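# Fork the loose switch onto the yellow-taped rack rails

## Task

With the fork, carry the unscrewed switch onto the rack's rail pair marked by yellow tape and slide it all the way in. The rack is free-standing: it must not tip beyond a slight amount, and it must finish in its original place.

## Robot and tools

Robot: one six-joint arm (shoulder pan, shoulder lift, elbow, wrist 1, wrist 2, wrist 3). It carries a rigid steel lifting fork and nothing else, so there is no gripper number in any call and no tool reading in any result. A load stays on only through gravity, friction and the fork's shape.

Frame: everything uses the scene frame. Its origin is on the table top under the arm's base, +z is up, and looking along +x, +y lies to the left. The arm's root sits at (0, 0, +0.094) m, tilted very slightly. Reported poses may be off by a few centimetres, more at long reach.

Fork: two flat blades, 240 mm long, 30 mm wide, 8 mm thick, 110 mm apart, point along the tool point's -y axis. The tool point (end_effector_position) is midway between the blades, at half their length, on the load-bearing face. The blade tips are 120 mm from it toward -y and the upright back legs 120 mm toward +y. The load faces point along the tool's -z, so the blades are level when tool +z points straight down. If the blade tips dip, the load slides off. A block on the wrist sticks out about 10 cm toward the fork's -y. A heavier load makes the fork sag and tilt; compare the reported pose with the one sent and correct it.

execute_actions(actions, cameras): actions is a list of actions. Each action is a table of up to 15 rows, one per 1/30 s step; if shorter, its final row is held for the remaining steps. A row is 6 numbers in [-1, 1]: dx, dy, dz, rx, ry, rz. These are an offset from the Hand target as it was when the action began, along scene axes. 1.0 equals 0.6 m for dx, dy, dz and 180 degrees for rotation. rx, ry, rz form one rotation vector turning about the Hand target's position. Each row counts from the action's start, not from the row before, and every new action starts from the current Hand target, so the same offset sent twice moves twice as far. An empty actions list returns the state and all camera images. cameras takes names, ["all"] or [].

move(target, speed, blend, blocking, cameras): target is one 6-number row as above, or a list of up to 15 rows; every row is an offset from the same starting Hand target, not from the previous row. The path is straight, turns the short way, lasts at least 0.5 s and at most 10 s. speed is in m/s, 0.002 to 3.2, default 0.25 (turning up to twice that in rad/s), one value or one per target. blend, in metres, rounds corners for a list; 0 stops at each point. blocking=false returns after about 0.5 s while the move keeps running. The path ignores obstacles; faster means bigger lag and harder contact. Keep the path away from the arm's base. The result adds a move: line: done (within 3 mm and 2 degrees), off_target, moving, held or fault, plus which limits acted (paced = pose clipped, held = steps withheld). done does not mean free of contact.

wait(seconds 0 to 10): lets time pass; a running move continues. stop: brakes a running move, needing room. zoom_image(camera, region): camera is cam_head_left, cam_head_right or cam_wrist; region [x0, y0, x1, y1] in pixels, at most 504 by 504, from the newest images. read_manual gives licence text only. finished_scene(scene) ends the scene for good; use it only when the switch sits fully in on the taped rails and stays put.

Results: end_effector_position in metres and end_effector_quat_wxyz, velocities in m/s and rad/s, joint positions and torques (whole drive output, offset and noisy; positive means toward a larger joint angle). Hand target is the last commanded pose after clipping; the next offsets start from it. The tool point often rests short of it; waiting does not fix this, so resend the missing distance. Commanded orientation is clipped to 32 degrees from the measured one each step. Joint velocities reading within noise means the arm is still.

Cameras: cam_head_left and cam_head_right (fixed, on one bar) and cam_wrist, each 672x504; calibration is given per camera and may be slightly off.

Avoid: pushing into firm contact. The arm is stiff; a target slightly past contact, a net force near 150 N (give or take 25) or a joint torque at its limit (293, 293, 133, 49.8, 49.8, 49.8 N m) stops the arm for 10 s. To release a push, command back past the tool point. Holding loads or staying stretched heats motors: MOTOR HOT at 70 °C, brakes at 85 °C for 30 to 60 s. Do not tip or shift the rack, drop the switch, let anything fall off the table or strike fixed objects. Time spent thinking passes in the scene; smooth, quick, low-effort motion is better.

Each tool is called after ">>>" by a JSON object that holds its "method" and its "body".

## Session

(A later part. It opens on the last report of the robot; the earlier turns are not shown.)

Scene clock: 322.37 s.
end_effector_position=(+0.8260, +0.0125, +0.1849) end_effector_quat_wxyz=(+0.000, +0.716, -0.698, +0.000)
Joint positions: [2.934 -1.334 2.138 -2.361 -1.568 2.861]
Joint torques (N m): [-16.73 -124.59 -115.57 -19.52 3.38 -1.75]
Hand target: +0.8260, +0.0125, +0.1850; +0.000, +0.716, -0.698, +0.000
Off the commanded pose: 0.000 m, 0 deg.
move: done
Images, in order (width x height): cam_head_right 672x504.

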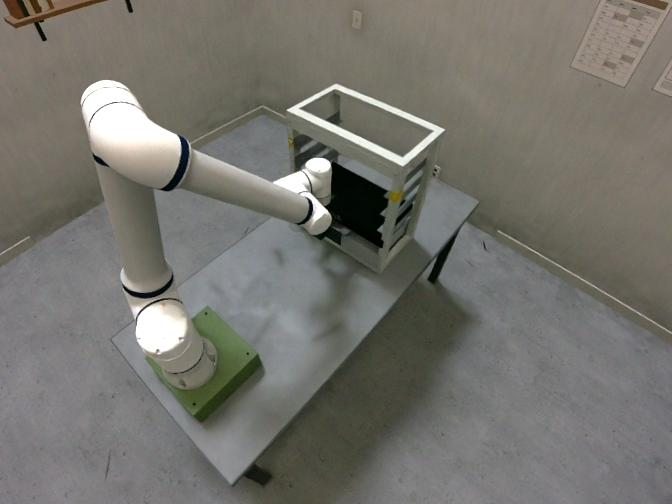

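>>> {"method": "move", "body": {"target": [-0.4665, -0.013, 0, 0, 0, 0], "speed": 0.08, "cameras": ["all"]}}

Scene clock: 333.83 s.
end_effector_position=(+0.5462, +0.0047, +0.1850) end_effector_quat_wxyz=(+0.000, +0.716, -0.698, +0.000) end_effector_velocity=(-0.001, +0.000, +0.001) end_effector_angular_velocity=(-0.001, -0.002, +0.000)
Joint positions: [2.727 -1.837 2.62 -2.34 -1.571 2.654]
Joint velocities: [-0.001 -0.006 0.002 0.002 0 -0.001]
Joint torques (N m): [-20.35 -55.03 -91.36 -18.92 5.73 -2.42]
Hand target: +0.5461, +0.0047, +0.1850; +0.000, +0.716, -0.698, +0.000
Off the commanded pose: 0.000 m, 0 deg.
move: done
camera_calibration:
cam_wrist: T_world_to_cam=[[0.0131891, -0.99957, -0.0262007, 0.0118962], [-0.937806, -0.0214565, 0.346496, 0.319514], [-0.346909, 0.0200013, -0.937686, 0.457264], [0, 0, 0, 1]] pos_world=[0.458114, 0.00960091, 0.318371]

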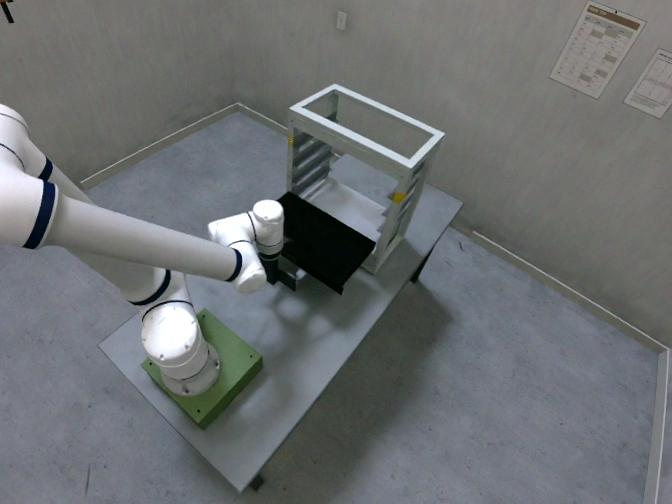

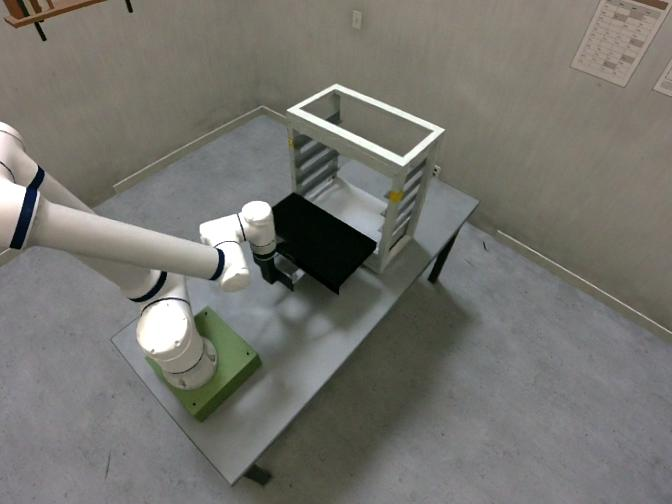

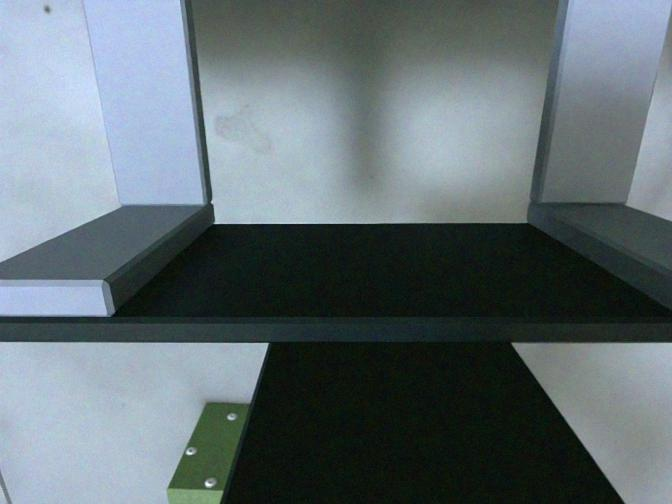

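>>> {"method": "zoom_image", "body": {"camera": "cam_head_right", "region": [270, 170, 420, 300]}}

>>> {"method": "zoom_image", "body": {"camera": "cam_head_left", "region": [270, 170, 420, 300]}}

Scaled by 3.360.

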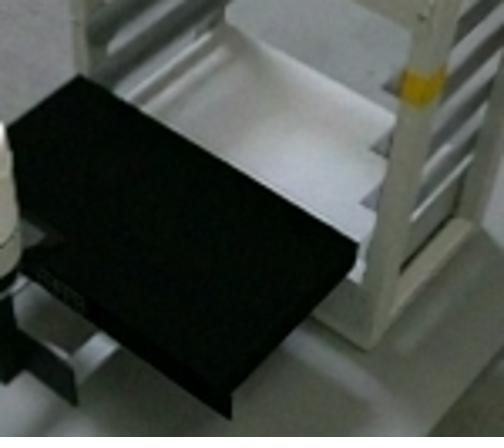

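Scaled by 3.360.

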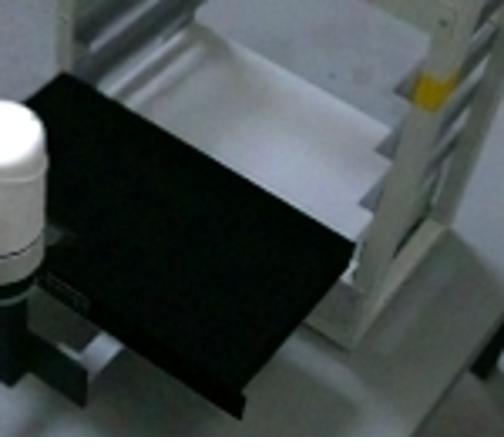

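>>> {"method": "move", "body": {"target": [-0.025, -0.0007, 0, 0, 0, 0], "speed": 0.06, "blocking": false}}

>>> {"method": "zoom_image", "body": {"camera": "cam_head_left", "region": [366, 180, 420, 274]}}

>>> {"method": "zoom_image", "body": {"camera": "cam_head_right", "region": [366, 180, 420, 274]}}

>>> {"method": "zoom_image", "body": {"camera": "cam_head_right", "region": [280, 120, 350, 210]}}

Scene clock: 344.60 s.
end_effector_position=(+0.5349, +0.0045, +0.1849) end_effector_quat_wxyz=(+0.000, +0.716, -0.698, +0.000) end_effector_velocity=(-0.031, -0.001, -0.001) end_effector_angular_velocity=(+0.000, +0.001, +0.000)
Joint positions: [2.712 -1.866 2.638 -2.327 -1.571 2.639]
Joint velocities: [-0.042 -0.082 0.046 0.037 -0.001 -0.042]
Joint torques (N m): [-19.38 -51.13 -93.07 -18.08 2.57 -2.54]
Hand target: +0.5311, +0.0043, +0.1850; +0.000, +0.716, -0.698, +0.000
Off the commanded pose: 0.004 m, 0 deg.
move: running

Scaled by 5.362.
This view is cut from an older image: the scene may have changed since it was taken.

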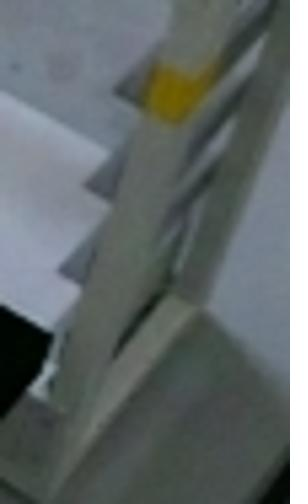

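Scaled by 5.362.
This view is cut from an older image: the scene may have changed since it was taken.

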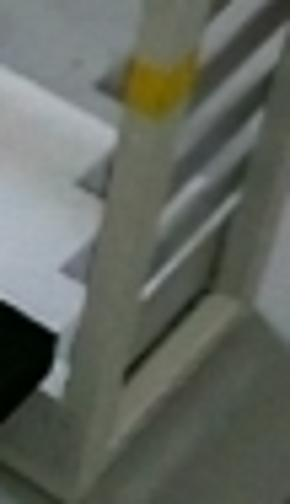

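Scaled by 5.600.
This view is cut from an older image: the scene may have changed since it was taken.

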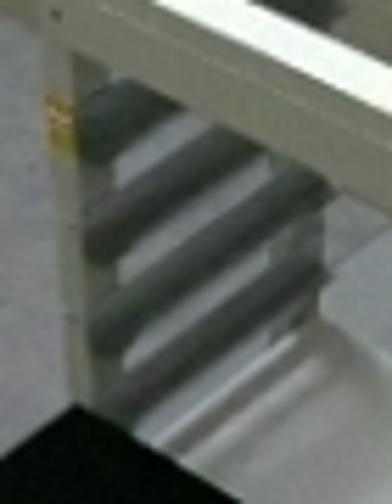

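>>> {"method": "move", "body": {"target": [0, 0, 0.45, 0, 0, 0], "speed": 0.12, "cameras": ["all"]}}

>>> {"method": "zoom_image", "body": {"camera": "cam_head_right", "region": [270, 100, 420, 230]}}

>>> {"method": "zoom_image", "body": {"camera": "cam_head_left", "region": [270, 100, 420, 230]}}

a move is refused until a result has shown your running move's end: call wait (it returns as soon as the move ends) or stop first; nothing of this call was run
Scene clock: 355.10 s.
end_effector_position=(+0.5311, +0.0043, +0.1850) end_effector_quat_wxyz=(+0.000, +0.716, -0.698, +0.000)
Joint positions: [2.706 -1.877 2.643 -2.322 -1.571 2.634]
Joint torques (N m): [-22.42 -52.64 -92.94 -18.6 4.6 -2.31]
Hand target: +0.5311, +0.0043, +0.1850; +0.000, +0.716, -0.698, +0.000
Off the commanded pose: 0.000 m, 0 deg.
earlier move: done

Scaled by 3.360.
This view is cut from an older image: the scene may have changed since it was taken.

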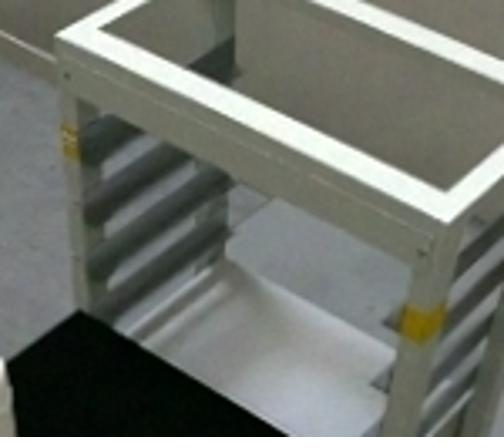

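Scaled by 3.360.
This view is cut from an older image: the scene may have changed since it was taken.

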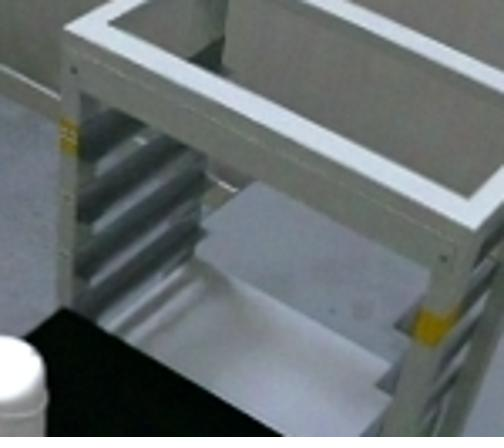

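>>> {"method": "move", "body": {"target": [0, 0, 0.45, 0, 0, 0], "speed": 0.12, "cameras": ["all"]}}

>>> {"method": "zoom_image", "body": {"camera": "cam_head_right", "region": [270, 100, 420, 230]}}

>>> {"method": "zoom_image", "body": {"camera": "cam_head_left", "region": [270, 100, 420, 230]}}

Scene clock: 363.17 s.
end_effector_position=(+0.5311, +0.0043, +0.4548) end_effector_quat_wxyz=(+0.000, +0.716, -0.698, +0.000)
Joint positions: [2.706 -2.154 2.247 -1.649 -1.571 2.634]
Joint torques (N m): [-21.7 -41.65 -145.76 -18.72 3.42 -2.33]
Hand target: +0.5311, +0.0043, +0.4550; +0.000, +0.716, -0.698, +0.000
Off the commanded pose: 0.000 m, 0 deg.
move: done
camera_calibration:
cam_wrist: T_world_to_cam=[[0.0131554, -0.999568, -0.0262949, 0.0188346], [-0.937807, -0.0214575, 0.346494, 0.211861], [-0.346908, 0.0201012, -0.937684, 0.705018], [0, 0, 0, 1]] pos_world=[0.443014, 0.00920074, 0.588171]

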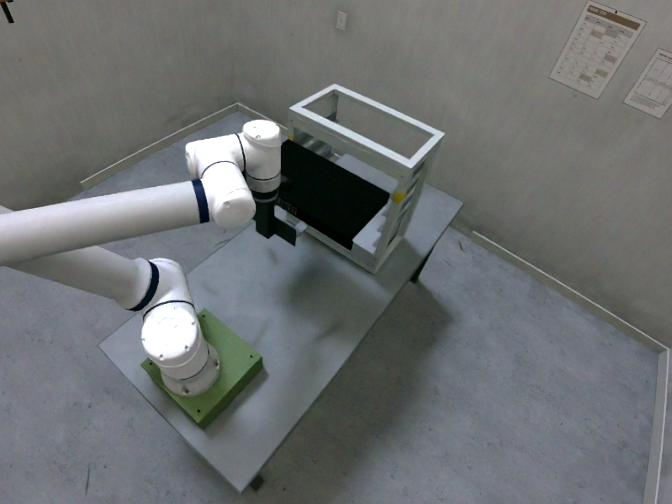

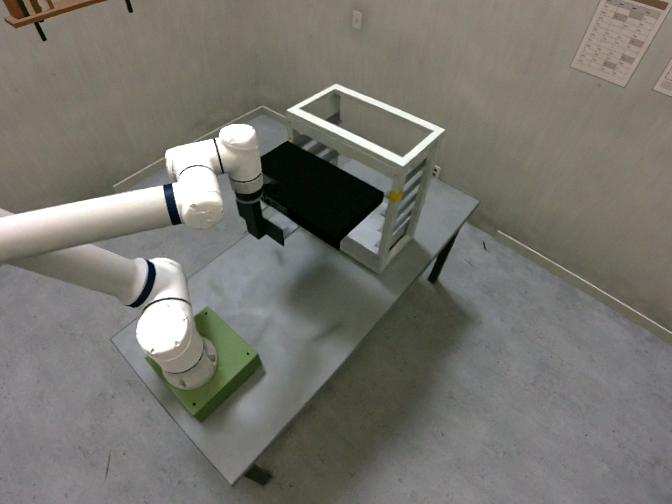

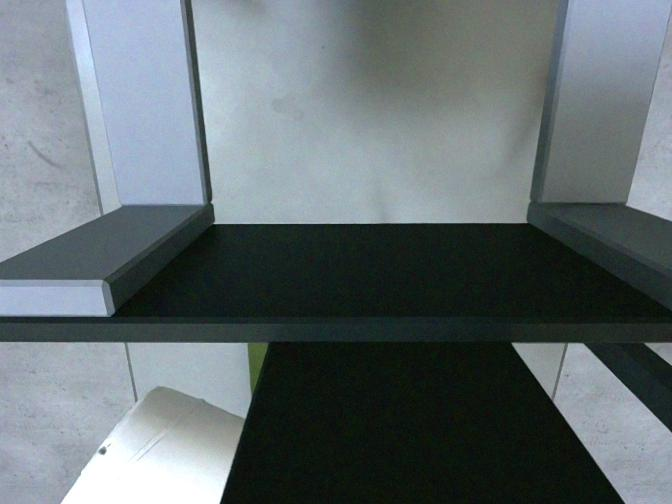

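Scaled by 3.360.

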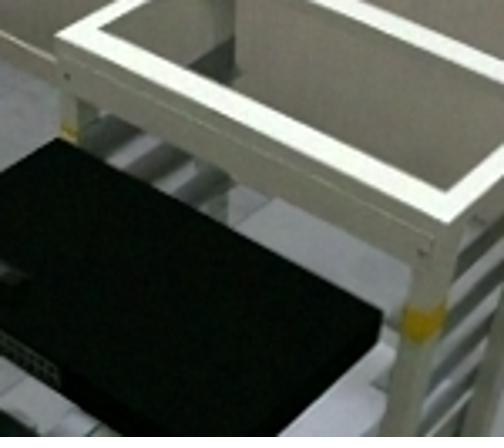

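Scaled by 3.360.

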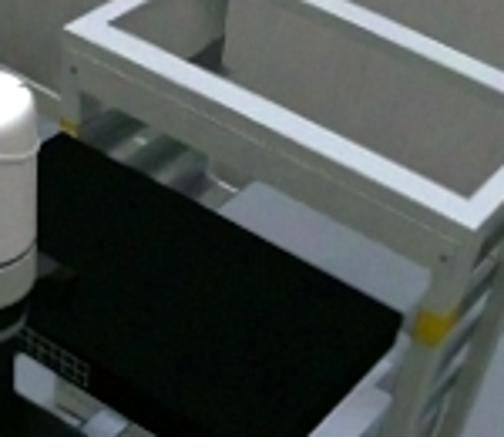

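>>> {"method": "move", "body": {"target": [0.1333, 0.0037, 0, 0, 0, 0], "speed": 0.07, "cameras": ["cam_head_left", "cam_head_right"]}}

>>> {"method": "zoom_image", "body": {"camera": "cam_head_right", "region": [270, 100, 420, 230]}}

>>> {"method": "zoom_image", "body": {"camera": "cam_head_left", "region": [270, 100, 420, 230]}}

Scene clock: 386.73 s.
end_effector_position=(+0.6109, +0.0065, +0.4550) end_effector_quat_wxyz=(+0.000, +0.716, -0.698, +0.000)
Joint positions: [2.797 -1.978 2.163 -1.742 -1.57 2.725]
Joint torques (N m): [10.37 -32.55 -144.6 -23.86 2.39 3.37]
Hand target: +0.6110, +0.0065, +0.4550; +0.000, +0.716, -0.698, +0.000
Off the commanded pose: 0.000 m, 0 deg.
move: done
Images, in order (width x height): cam_head_left 672x504, cam_head_right 672x504.

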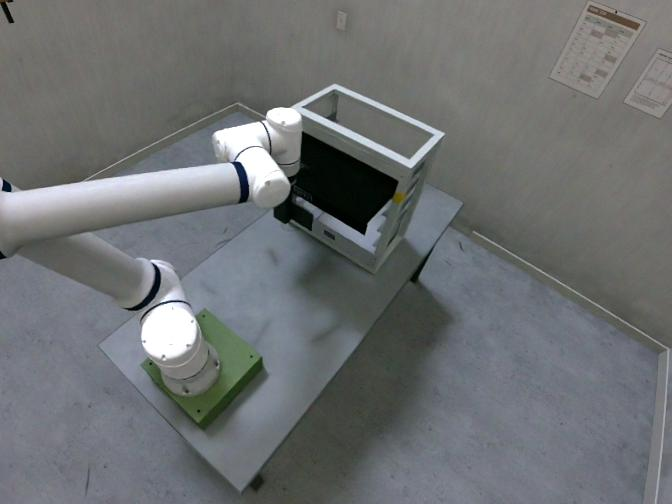

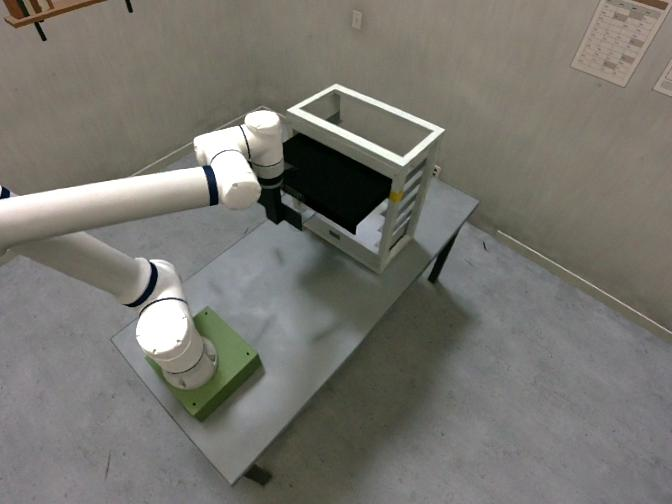

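Scaled by 3.360.

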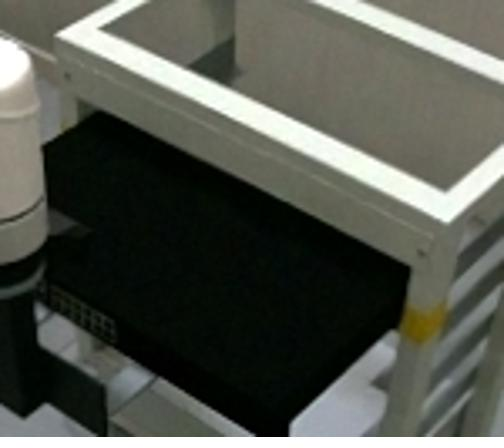

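Scaled by 3.360.

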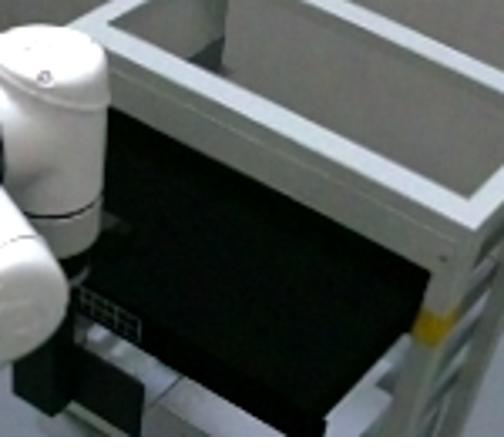

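>>> {"method": "move", "body": {"target": [0.3583, 0.01, 0, 0, 0, 0], "speed": 0.07, "cameras": ["all"]}}

>>> {"method": "zoom_image", "body": {"camera": "cam_head_right", "region": [280, 90, 410, 220]}}

>>> {"method": "zoom_image", "body": {"camera": "cam_head_left", "region": [290, 100, 420, 230]}}

Scene clock: 393.63 s.
end_effector_position=(+0.8258, +0.0125, +0.4550) end_effector_quat_wxyz=(+0.000, +0.716, -0.698, +0.000)
Joint positions: [2.932 -1.578 1.859 -1.838 -1.568 2.86]
Joint torques (N m): [8.84 -83.89 -142.76 -22.93 2.29 3.31]
Hand target: +0.8260, +0.0125, +0.4550; +0.000, +0.716, -0.698, +0.000
Off the commanded pose: 0.000 m, 0 deg.
move: done
camera_calibration:
cam_wrist: T_world_to_cam=[[0.0131536, -0.999568, -0.0262942, 0.0231604], [-0.937807, -0.0214556, 0.346494, 0.488339], [-0.346908, 0.0201013, -0.937684, 0.807275], [0, 0, 0, 1]] pos_world=[0.737714, 0.0174007, 0.588371]

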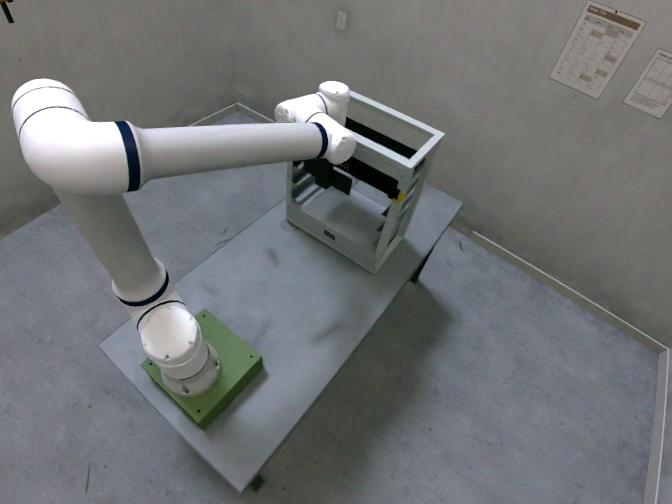

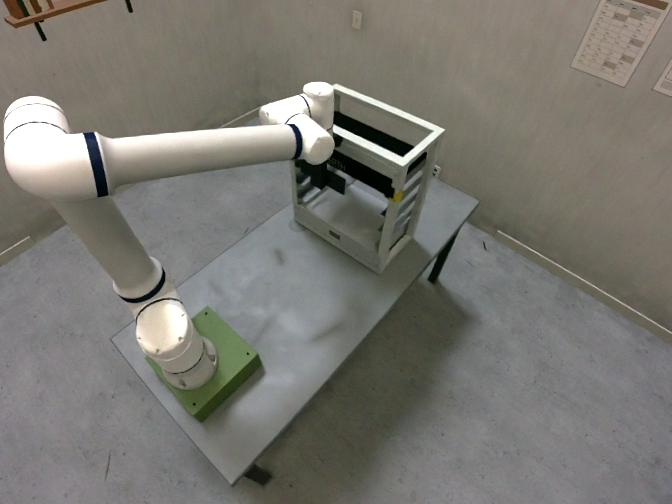

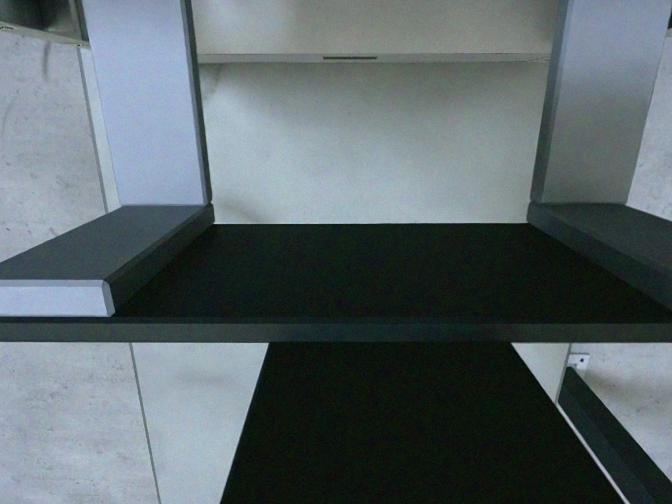

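Scaled by 3.877.

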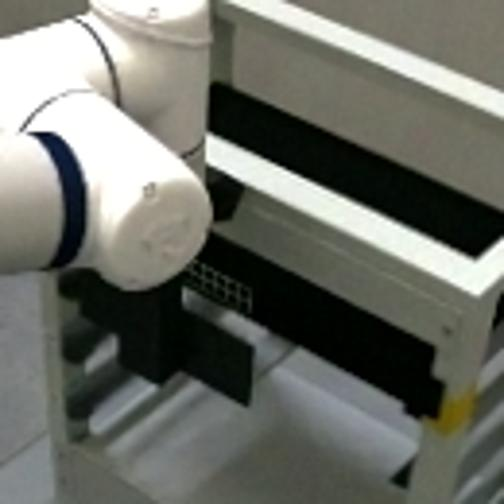

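Scaled by 3.877.

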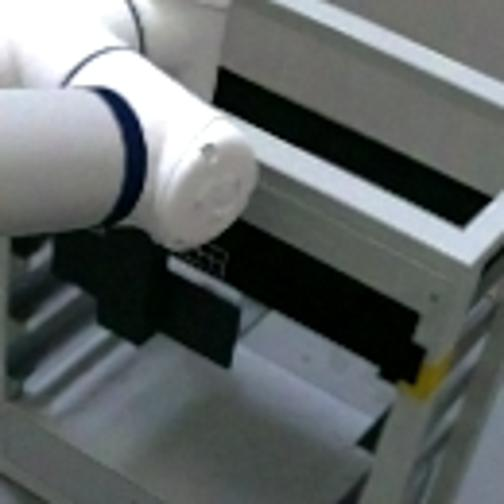

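>>> {"method": "move", "body": {"target": [0.0033, 0.0001, 0, 0, 0, 0], "speed": 0.02}}

>>> {"method": "move", "body": {"target": [0.0033, 0.0001, 0, 0, 0, 0], "speed": 0.02}}

Scene clock: 401.20 s.
end_effector_position=(+0.8279, +0.0126, +0.4550) end_effector_quat_wxyz=(+0.000, +0.716, -0.698, +0.000)
Joint positions: [2.933 -1.575 1.856 -1.838 -1.568 2.86]
Joint torques (N m): [7.87 -86.25 -145.14 -23.51 2.04 3.85]
Hand target: +0.8280, +0.0126, +0.4550; +0.000, +0.716, -0.698, +0.000
Off the commanded pose: 0.000 m, 0 deg.
move: done

Scene clock: 401.90 s.
end_effector_position=(+0.8299, +0.0126, +0.4550) end_effector_quat_wxyz=(+0.000, +0.716, -0.698, +0.000)
Joint positions: [2.934 -1.572 1.852 -1.838 -1.568 2.861]
Joint torques (N m): [9.5 -81.13 -146.56 -24.64 3.14 3.26]
Hand target: +0.8300, +0.0127, +0.4550; +0.000, +0.716, -0.698, +0.000
Off the commanded pose: 0.000 m, 0 deg.
move: done

>>> {"method": "move", "body": {"target": [0, 0, -0.0133, 0, 0, 0], "speed": 0.02}}

>>> {"method": "move", "body": {"target": [0, 0, -0.0033, 0, 0, 0], "speed": 0.015}}

>>> {"method": "move", "body": {"target": [0, 0, -0.0033, 0, 0, 0], "speed": 0.015}}

>>> {"method": "move", "body": {"target": [0, 0, -0.0033, 0, 0, 0], "speed": 0.015}}

Scene clock: 407.00 s.
end_effector_position=(+0.8300, +0.0127, +0.4473) end_effector_quat_wxyz=(+0.000, +0.716, -0.698, +0.000)
Joint positions: [2.934 -1.568 1.863 -1.852 -1.568 2.861]
Joint torques (N m): [8.63 -85.94 -119.17 -24.13 3.4 3.55]
Hand target: +0.8300, +0.0127, +0.4471; +0.000, +0.716, -0.698, +0.000
Off the commanded pose: 0.000 m, 0 deg.
move: done

Scene clock: 407.70 s.
end_effector_position=(+0.8300, +0.0126, +0.4452) end_effector_quat_wxyz=(+0.000, +0.716, -0.698, +0.000)
Joint positions: [2.934 -1.567 1.866 -1.856 -1.568 2.861]
Joint torques (N m): [9.08 -85.82 -118.42 -23.86 3.22 3.32]
Hand target: +0.8300, +0.0127, +0.4451; +0.000, +0.716, -0.698, +0.000
Off the commanded pose: 0.000 m, 0 deg.
move: done

Scene clock: 408.40 s.
end_effector_position=(+0.8300, +0.0127, +0.4433) end_effector_quat_wxyz=(+0.000, +0.716, -0.698, +0.000)
Joint positions: [2.934 -1.566 1.868 -1.859 -1.568 2.861]
Joint torques (N m): [7.67 -80.01 -113.33 -22.81 2.98 3.46]
Hand target: +0.8300, +0.0127, +0.4431; +0.000, +0.716, -0.698, +0.000
Off the commanded pose: 0.000 m, 0 deg.
move: done

Scene clock: 409.10 s.
end_effector_position=(+0.8300, +0.0126, +0.4412) end_effector_quat_wxyz=(+0.000, +0.716, -0.698, +0.000)
Joint positions: [2.934 -1.565 1.871 -1.863 -1.568 2.861]
Joint torques (N m): [8.64 -66.45 -91.15 -14.25 -1.56 2.98]
Hand target: +0.8300, +0.0127, +0.4411; +0.000, +0.716, -0.698, +0.000
Off the commanded pose: 0.000 m, 0 deg.
move: done

>>> {"method": "move", "body": {"target": [0, 0, -0.0033, 0, 0, 0], "speed": 0.015}}

>>> {"method": "move", "body": {"target": [0, 0, -0.0167, 0, 0, 0], "speed": 0.03, "cameras": ["all"]}}

>>> {"method": "zoom_image", "body": {"camera": "cam_head_right", "region": [280, 90, 410, 220]}}

>>> {"method": "zoom_image", "body": {"camera": "cam_head_right", "region": [372, 165, 414, 207]}}

>>> {"method": "zoom_image", "body": {"camera": "cam_head_left", "region": [380, 165, 422, 207]}}

Scene clock: 413.43 s.
end_effector_position=(+0.8300, +0.0126, +0.4393) end_effector_quat_wxyz=(+0.000, +0.716, -0.698, +0.000)
Joint positions: [2.934 -1.564 1.874 -1.867 -1.568 2.861]
Joint torques (N m): [8.51 -49.99 -74.02 -10.19 -1.59 3.25]
Hand target: +0.8300, +0.0127, +0.4391; +0.000, +0.716, -0.698, +0.000
Off the commanded pose: 0.000 m, 0 deg.
move: done

Scene clock: 414.23 s.
end_effector_position=(+0.8300, +0.0126, +0.4293) end_effector_quat_wxyz=(+0.000, +0.716, -0.698, +0.000)
Joint positions: [2.934 -1.559 1.887 -1.885 -1.568 2.861]
Joint torques (N m): [9.24 -51.46 -73.47 -10.37 -1.57 3.47]
Hand target: +0.8300, +0.0127, +0.4291; +0.000, +0.716, -0.698, +0.000
Off the commanded pose: 0.000 m, 0 deg.
move: done
camera_calibration:
cam_wrist: T_world_to_cam=[[0.0131554, -0.999568, -0.0262949, 0.0225284], [-0.937807, -0.0214575, 0.346494, 0.501185], [-0.346908, 0.0201012, -0.937684, 0.784631], [0, 0, 0, 1]] pos_world=[0.741914, 0.0175007, 0.562671]

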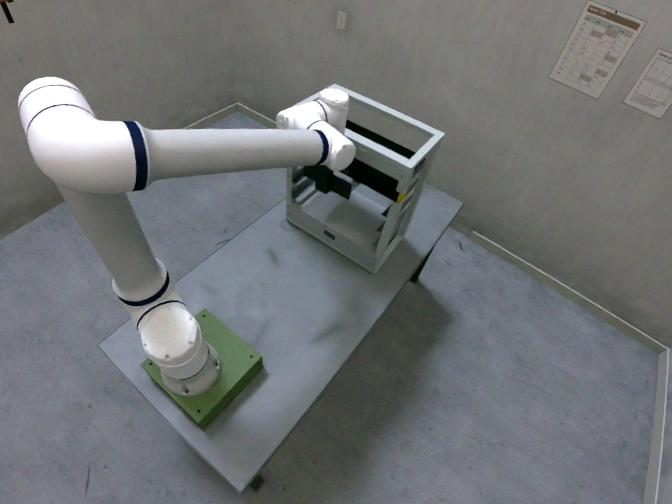

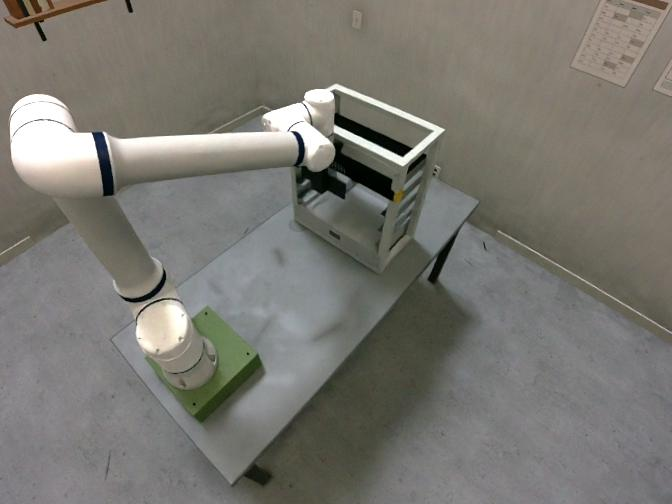

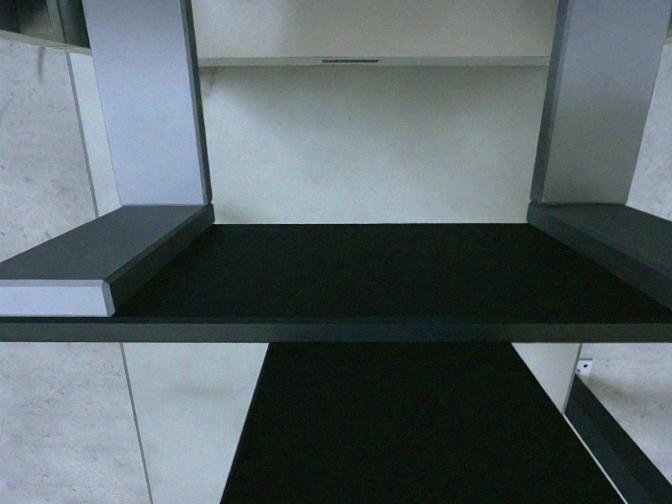

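Scaled by 3.877.

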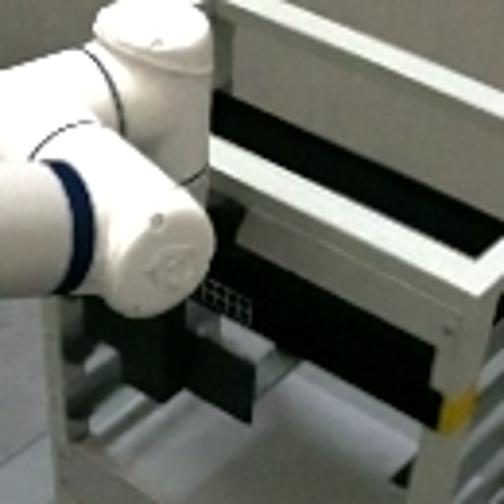

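Scaled by 12.000.

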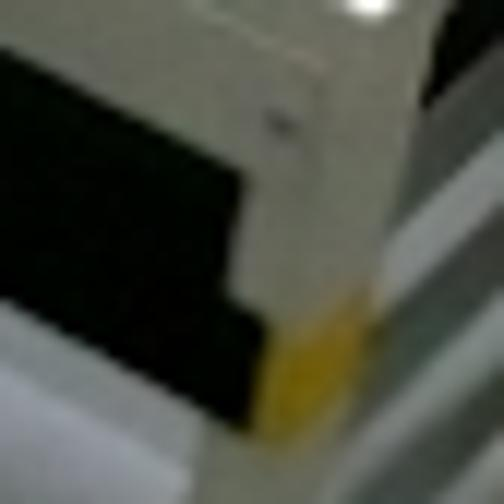

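Scaled by 12.000.

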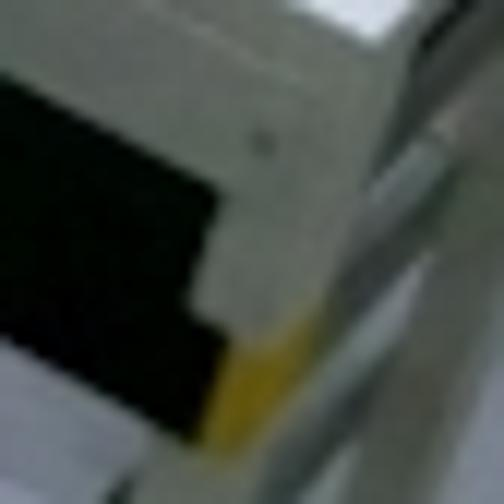

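>>> {"method": "move", "body": {"target": [[-0.35, -0.0098, 0, 0, 0, 0], [-0.3, -0.0084, 0.055, 0, 0, 0]], "speed": [0.2, 0.1], "blend": [0.01, 0], "cameras": ["all"]}}

>>> {"method": "zoom_image", "body": {"camera": "cam_head_right", "region": [270, 100, 420, 230]}}

>>> {"method": "zoom_image", "body": {"camera": "cam_head_right", "region": [270, 120, 312, 162]}}

>>> {"method": "zoom_image", "body": {"camera": "cam_head_right", "region": [310, 150, 352, 192]}}

>>> {"method": "zoom_image", "body": {"camera": "cam_head_right", "region": [375, 140, 417, 182]}}

Scene clock: 443.23 s.
end_effector_position=(+0.6499, +0.0076, +0.4620) end_effector_quat_wxyz=(+0.000, +0.716, -0.698, +0.000)
Joint positions: [2.831 -1.901 2.105 -1.761 -1.569 2.758]
Joint torques (N m): [9.83 -14.07 -100.56 -5.46 -0.47 3.42]
Hand target: +0.6500, +0.0076, +0.4621; +0.000, +0.716, -0.698, +0.000
Off the commanded pose: 0.000 m, 0 deg.
move: done
camera_calibration:
cam_wrist: T_world_to_cam=[[0.0131536, -0.999568, -0.0262942, 0.0207603], [-0.937807, -0.0214556, 0.346494, 0.320849], [-0.346908, 0.0201013, -0.937684, 0.752916], [0, 0, 0, 1]] pos_world=[0.561814, 0.0125007, 0.595371]

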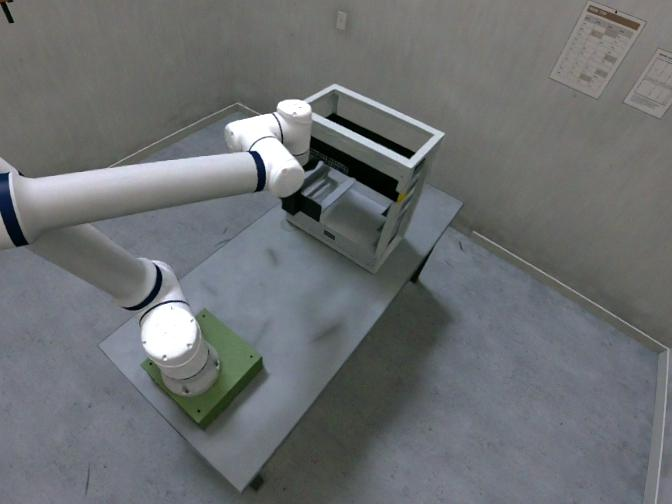

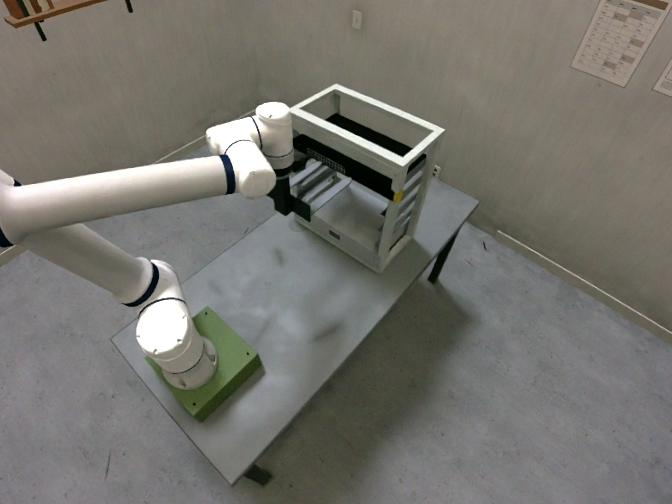

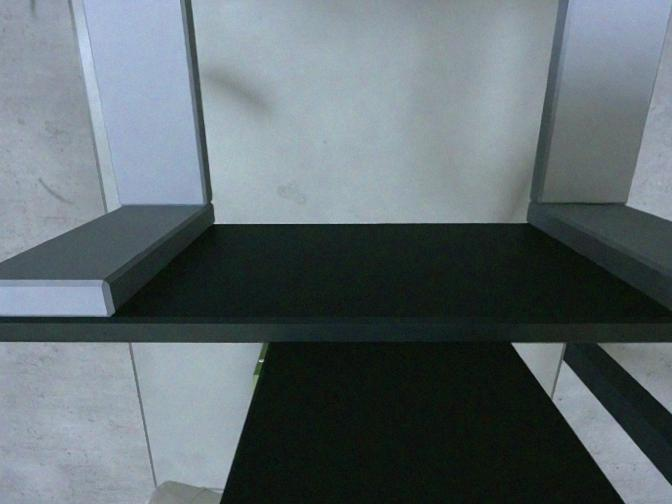

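Scaled by 3.360.

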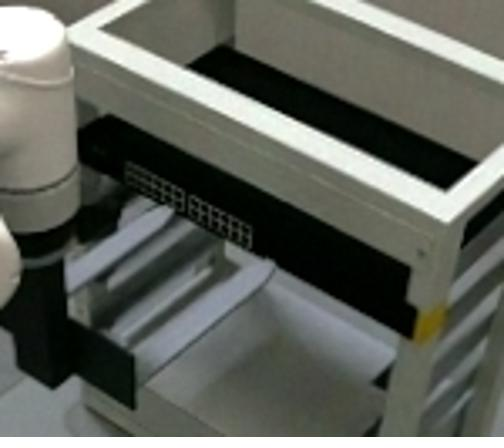

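Scaled by 12.000.

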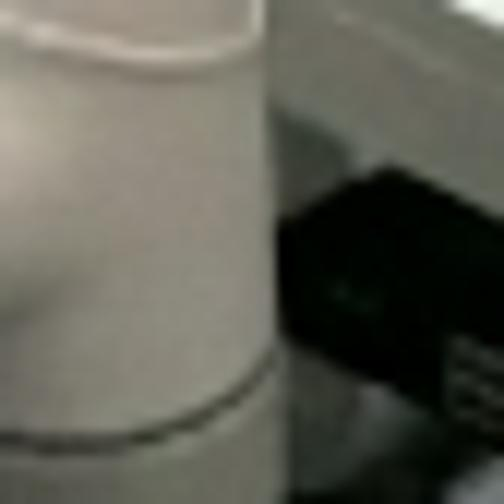

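Scaled by 12.000.

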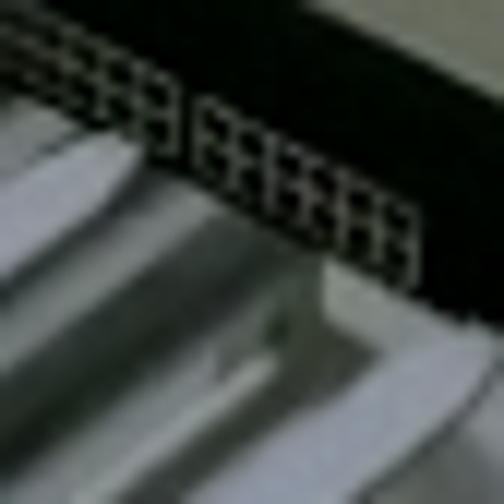

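Scaled by 12.000.

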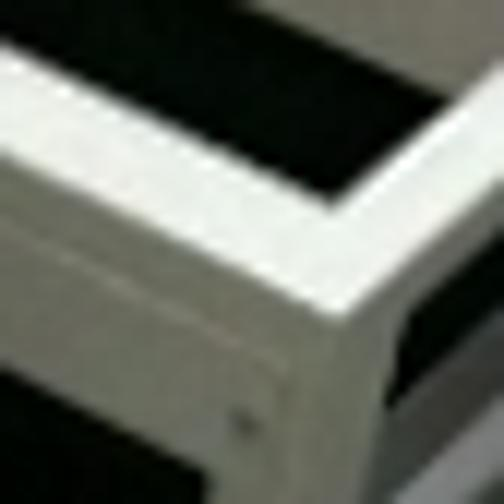

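>>> {"method": "move", "body": {"target": [0.0083, 0.0002, 0, 0, 0, 0], "speed": 0.03}}

>>> {"method": "move", "body": {"target": [0.0042, 0.0001, 0, 0, 0, 0], "speed": 0.02}}

>>> {"method": "move", "body": {"target": [0.0017, 0, 0, 0, 0, 0], "speed": 0.02}}

>>> {"method": "move", "body": {"target": [0.0017, 0, 0, 0, 0, 0], "speed": 0.02}}

Scene clock: 450.80 s.
end_effector_position=(+0.6548, +0.0077, +0.4621) end_effector_quat_wxyz=(+0.000, +0.716, -0.698, +0.000)
Joint positions: [2.835 -1.892 2.099 -1.764 -1.569 2.762]
Joint torques (N m): [9.01 -13.28 -100.95 -10.13 1.34 3.39]
Hand target: +0.6550, +0.0077, +0.4621; +0.000, +0.716, -0.698, +0.000
Off the commanded pose: 0.000 m, 0 deg.
move: done

Scene clock: 451.50 s.
end_effector_position=(+0.6574, +0.0078, +0.4621) end_effector_quat_wxyz=(+0.000, +0.716, -0.698, +0.000)
Joint positions: [2.837 -1.887 2.096 -1.766 -1.569 2.764]
Joint torques (N m): [9.72 -15.62 -99.91 -10.18 1.71 3.47]
Hand target: +0.6575, +0.0078, +0.4621; +0.000, +0.716, -0.698, +0.000
Off the commanded pose: 0.000 m, 0 deg.
move: done

Scene clock: 452.20 s.
end_effector_position=(+0.6584, +0.0078, +0.4621) end_effector_quat_wxyz=(+0.000, +0.716, -0.698, +0.000)
Joint positions: [2.837 -1.884 2.094 -1.766 -1.569 2.765]
Joint torques (N m): [8.96 -16.05 -100.75 -10.26 1.74 3.39]
Hand target: +0.6585, +0.0078, +0.4621; +0.000, +0.716, -0.698, +0.000
Off the commanded pose: 0.000 m, 0 deg.
move: done

Scene clock: 452.90 s.
end_effector_position=(+0.6595, +0.0078, +0.4621) end_effector_quat_wxyz=(+0.000, +0.716, -0.698, +0.000)
Joint positions: [2.838 -1.882 2.093 -1.767 -1.569 2.765]
Joint torques (N m): [10.04 -17.17 -100.35 -10.41 2.17 3.46]
Hand target: +0.6595, +0.0078, +0.4621; +0.000, +0.716, -0.698, +0.000
Off the commanded pose: 0.000 m, 0 deg.
move: done

>>> {"method": "move", "body": {"target": [0.0017, 0, 0, 0, 0, 0], "speed": 0.02}}

>>> {"method": "move", "body": {"target": [0.0013, 0, 0, 0, 0, 0], "speed": 0.02}}

Scene clock: 455.10 s.
end_effector_position=(+0.6605, +0.0078, +0.4621) end_effector_quat_wxyz=(+0.000, +0.716, -0.698, +0.000)
Joint positions: [2.839 -1.88 2.092 -1.768 -1.569 2.766]
Joint torques (N m): [9.14 -17.14 -100.92 -10.2 1.95 3.25]
Hand target: +0.6605, +0.0078, +0.4621; +0.000, +0.716, -0.698, +0.000
Off the commanded pose: 0.000 m, 0 deg.
move: done

Scene clock: 455.80 s.
end_effector_position=(+0.6613, +0.0078, +0.4621) end_effector_quat_wxyz=(+0.000, +0.716, -0.698, +0.000)
Joint positions: [2.839 -1.879 2.091 -1.768 -1.569 2.767]
Joint torques (N m): [9.11 -17.8 -101.2 -10.26 2.11 3.51]
Hand target: +0.6613, +0.0078, +0.4621; +0.000, +0.716, -0.698, +0.000
Off the commanded pose: 0.000 m, 0 deg.
move: done

>>> {"method": "move", "body": {"target": [0.0013, 0, 0, 0, 0, 0], "speed": 0.02}}

>>> {"method": "move", "body": {"target": [0.0013, 0, 0, 0, 0, 0], "speed": 0.02}}

Scene clock: 458.73 s.
end_effector_position=(+0.6621, +0.0078, +0.4621) end_effector_quat_wxyz=(+0.000, +0.716, -0.698, +0.000)
Joint positions: [2.84 -1.877 2.09 -1.769 -1.569 2.767]
Joint torques (N m): [9.22 -17.61 -100.37 -10.19 1.98 3.54]
Hand target: +0.6621, +0.0078, +0.4621; +0.000, +0.716, -0.698, +0.000
Off the commanded pose: 0.000 m, 0 deg.
move: done

Scene clock: 459.43 s.
end_effector_position=(+0.6628, +0.0078, +0.4621) end_effector_quat_wxyz=(+0.000, +0.716, -0.698, +0.000)
Joint positions: [2.84 -1.876 2.089 -1.769 -1.569 2.768]
Joint torques (N m): [9.78 -17.1 -100.77 -10.39 1.96 3.37]
Hand target: +0.6629, +0.0078, +0.4621; +0.000, +0.716, -0.698, +0.000
Off the commanded pose: 0.000 m, 0 deg.
move: done

>>> {"method": "execute_actions", "body": {"actions": [[[0.001, 0, 0, 0, 0, 0]]], "cameras": ["cam_head_right", "cam_head_left"]}}

>>> {"method": "zoom_image", "body": {"camera": "cam_head_right", "region": [315, 145, 365, 195]}}

>>> {"method": "zoom_image", "body": {"camera": "cam_head_left", "region": [315, 145, 365, 195]}}

Scene clock: 462.50 s.
end_effector_position=(+0.6635, +0.0078, +0.4621) end_effector_quat_wxyz=(+0.000, +0.716, -0.698, +0.000)
Joint positions: [2.841 -1.875 2.088 -1.77 -1.569 2.768]
Joint torques (N m): [9.07 -16.74 -100.59 -10.2 1.77 3.68]
Hand target: +0.6635, +0.0078, +0.4621; +0.000, +0.716, -0.698, +0.000
Off the commanded pose: 0.000 m, 0 deg.
Images, in order (width x height): cam_head_left 672x504, cam_head_right 672x504.

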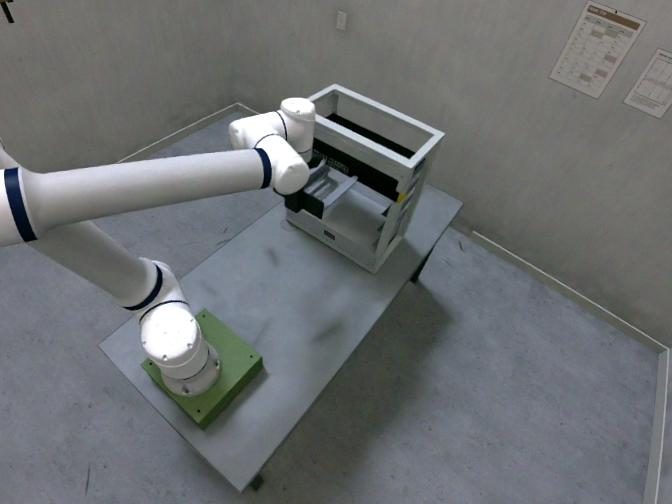

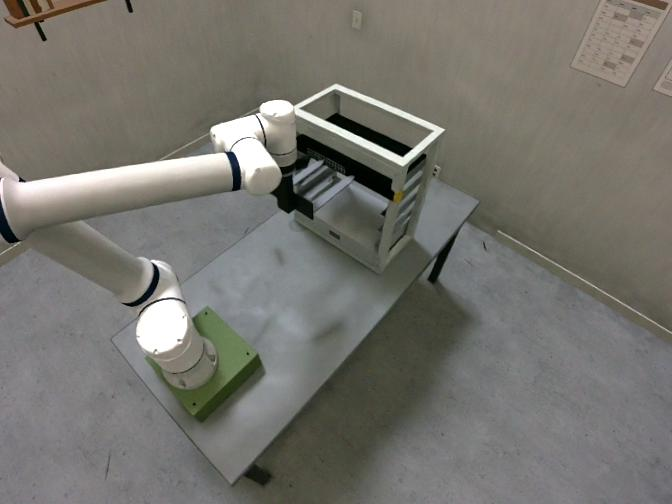

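Scaled by 10.080.

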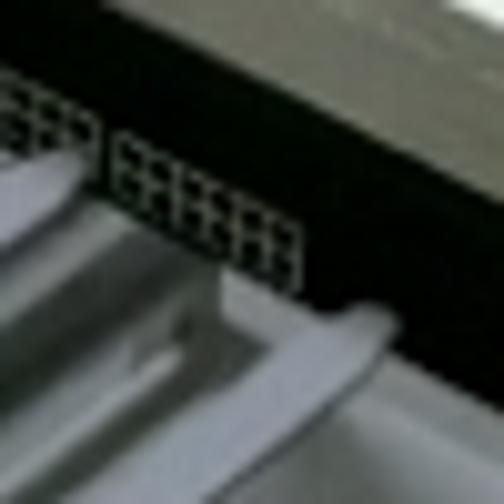

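Scaled by 10.080.

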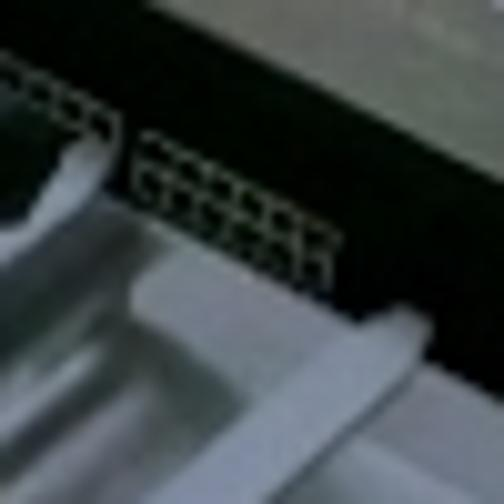

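>>> {"method": "move", "body": {"target": [0.0013, 0, 0, 0, 0, 0], "speed": 0.02}}

>>> {"method": "move", "body": {"target": [0.0013, 0, 0, 0, 0, 0], "speed": 0.02}}

Scene clock: 469.60 s.
end_effector_position=(+0.6642, +0.0078, +0.4621) end_effector_quat_wxyz=(+0.000, +0.716, -0.698, +0.000)
Joint positions: [2.841 -1.873 2.087 -1.77 -1.569 2.769]
Joint torques (N m): [10.02 -17.71 -100.34 -10.37 1.81 3.4]
Hand target: +0.6643, +0.0078, +0.4621; +0.000, +0.716, -0.698, +0.000
Off the commanded pose: 0.000 m, 0 deg.
move: done

Scene clock: 470.30 s.
end_effector_position=(+0.6650, +0.0078, +0.4621) end_effector_quat_wxyz=(+0.000, +0.716, -0.698, +0.000)
Joint positions: [2.842 -1.872 2.086 -1.771 -1.569 2.769]
Joint torques (N m): [10.87 -8.19 -107.41 -13.61 2 1.57]
Hand target: +0.6650, +0.0078, +0.4621; +0.000, +0.716, -0.698, +0.000
Off the commanded pose: 0.000 m, 0 deg.
move: done

>>> {"method": "move", "body": {"target": [0.0006, 0, 0, 0, 0, 0], "speed": 0.02}}

Scene clock: 474.97 s.
end_effector_position=(+0.6654, +0.0078, +0.4621) end_effector_quat_wxyz=(+0.000, +0.716, -0.698, +0.000)
Joint positions: [2.842 -1.871 2.086 -1.771 -1.569 2.77]
Joint torques (N m): [12.21 -3.25 -107.59 -15.94 2.86 0.91]
Hand target: +0.6654, +0.0078, +0.4621; +0.000, +0.716, -0.698, +0.000
Off the commanded pose: 0.000 m, 0 deg.
move: done

>>> {"method": "move", "body": {"target": [0.0006, 0, 0, 0, 0, 0], "speed": 0.02}}

Scene clock: 477.70 s.
end_effector_position=(+0.6657, +0.0078, +0.4621) end_effector_quat_wxyz=(+0.000, +0.716, -0.698, +0.000)
Joint positions: [2.842 -1.87 2.085 -1.771 -1.569 2.77]
Joint torques (N m): [11.38 -2.78 -111.68 -20.06 3.74 -0.43]
Hand target: +0.6658, +0.0078, +0.4621; +0.000, +0.716, -0.698, +0.000
Off the commanded pose: 0.000 m, 0 deg.
move: done

>>> {"method": "move", "body": {"target": [0.0006, 0, 0, 0, 0, 0], "speed": 0.02}}

Scene clock: 482.63 s.
end_effector_position=(+0.6661, +0.0078, +0.4621) end_effector_quat_wxyz=(+0.000, +0.716, -0.698, +0.000)
Joint positions: [2.843 -1.87 2.085 -1.772 -1.569 2.77]
Joint torques (N m): [12.24 5.35 -119.56 -23.17 5.41 -1.3]
Hand target: +0.6661, +0.0078, +0.4621; +0.000, +0.716, -0.698, +0.000
Off the commanded pose: 0.000 m, 0 deg.
move: done


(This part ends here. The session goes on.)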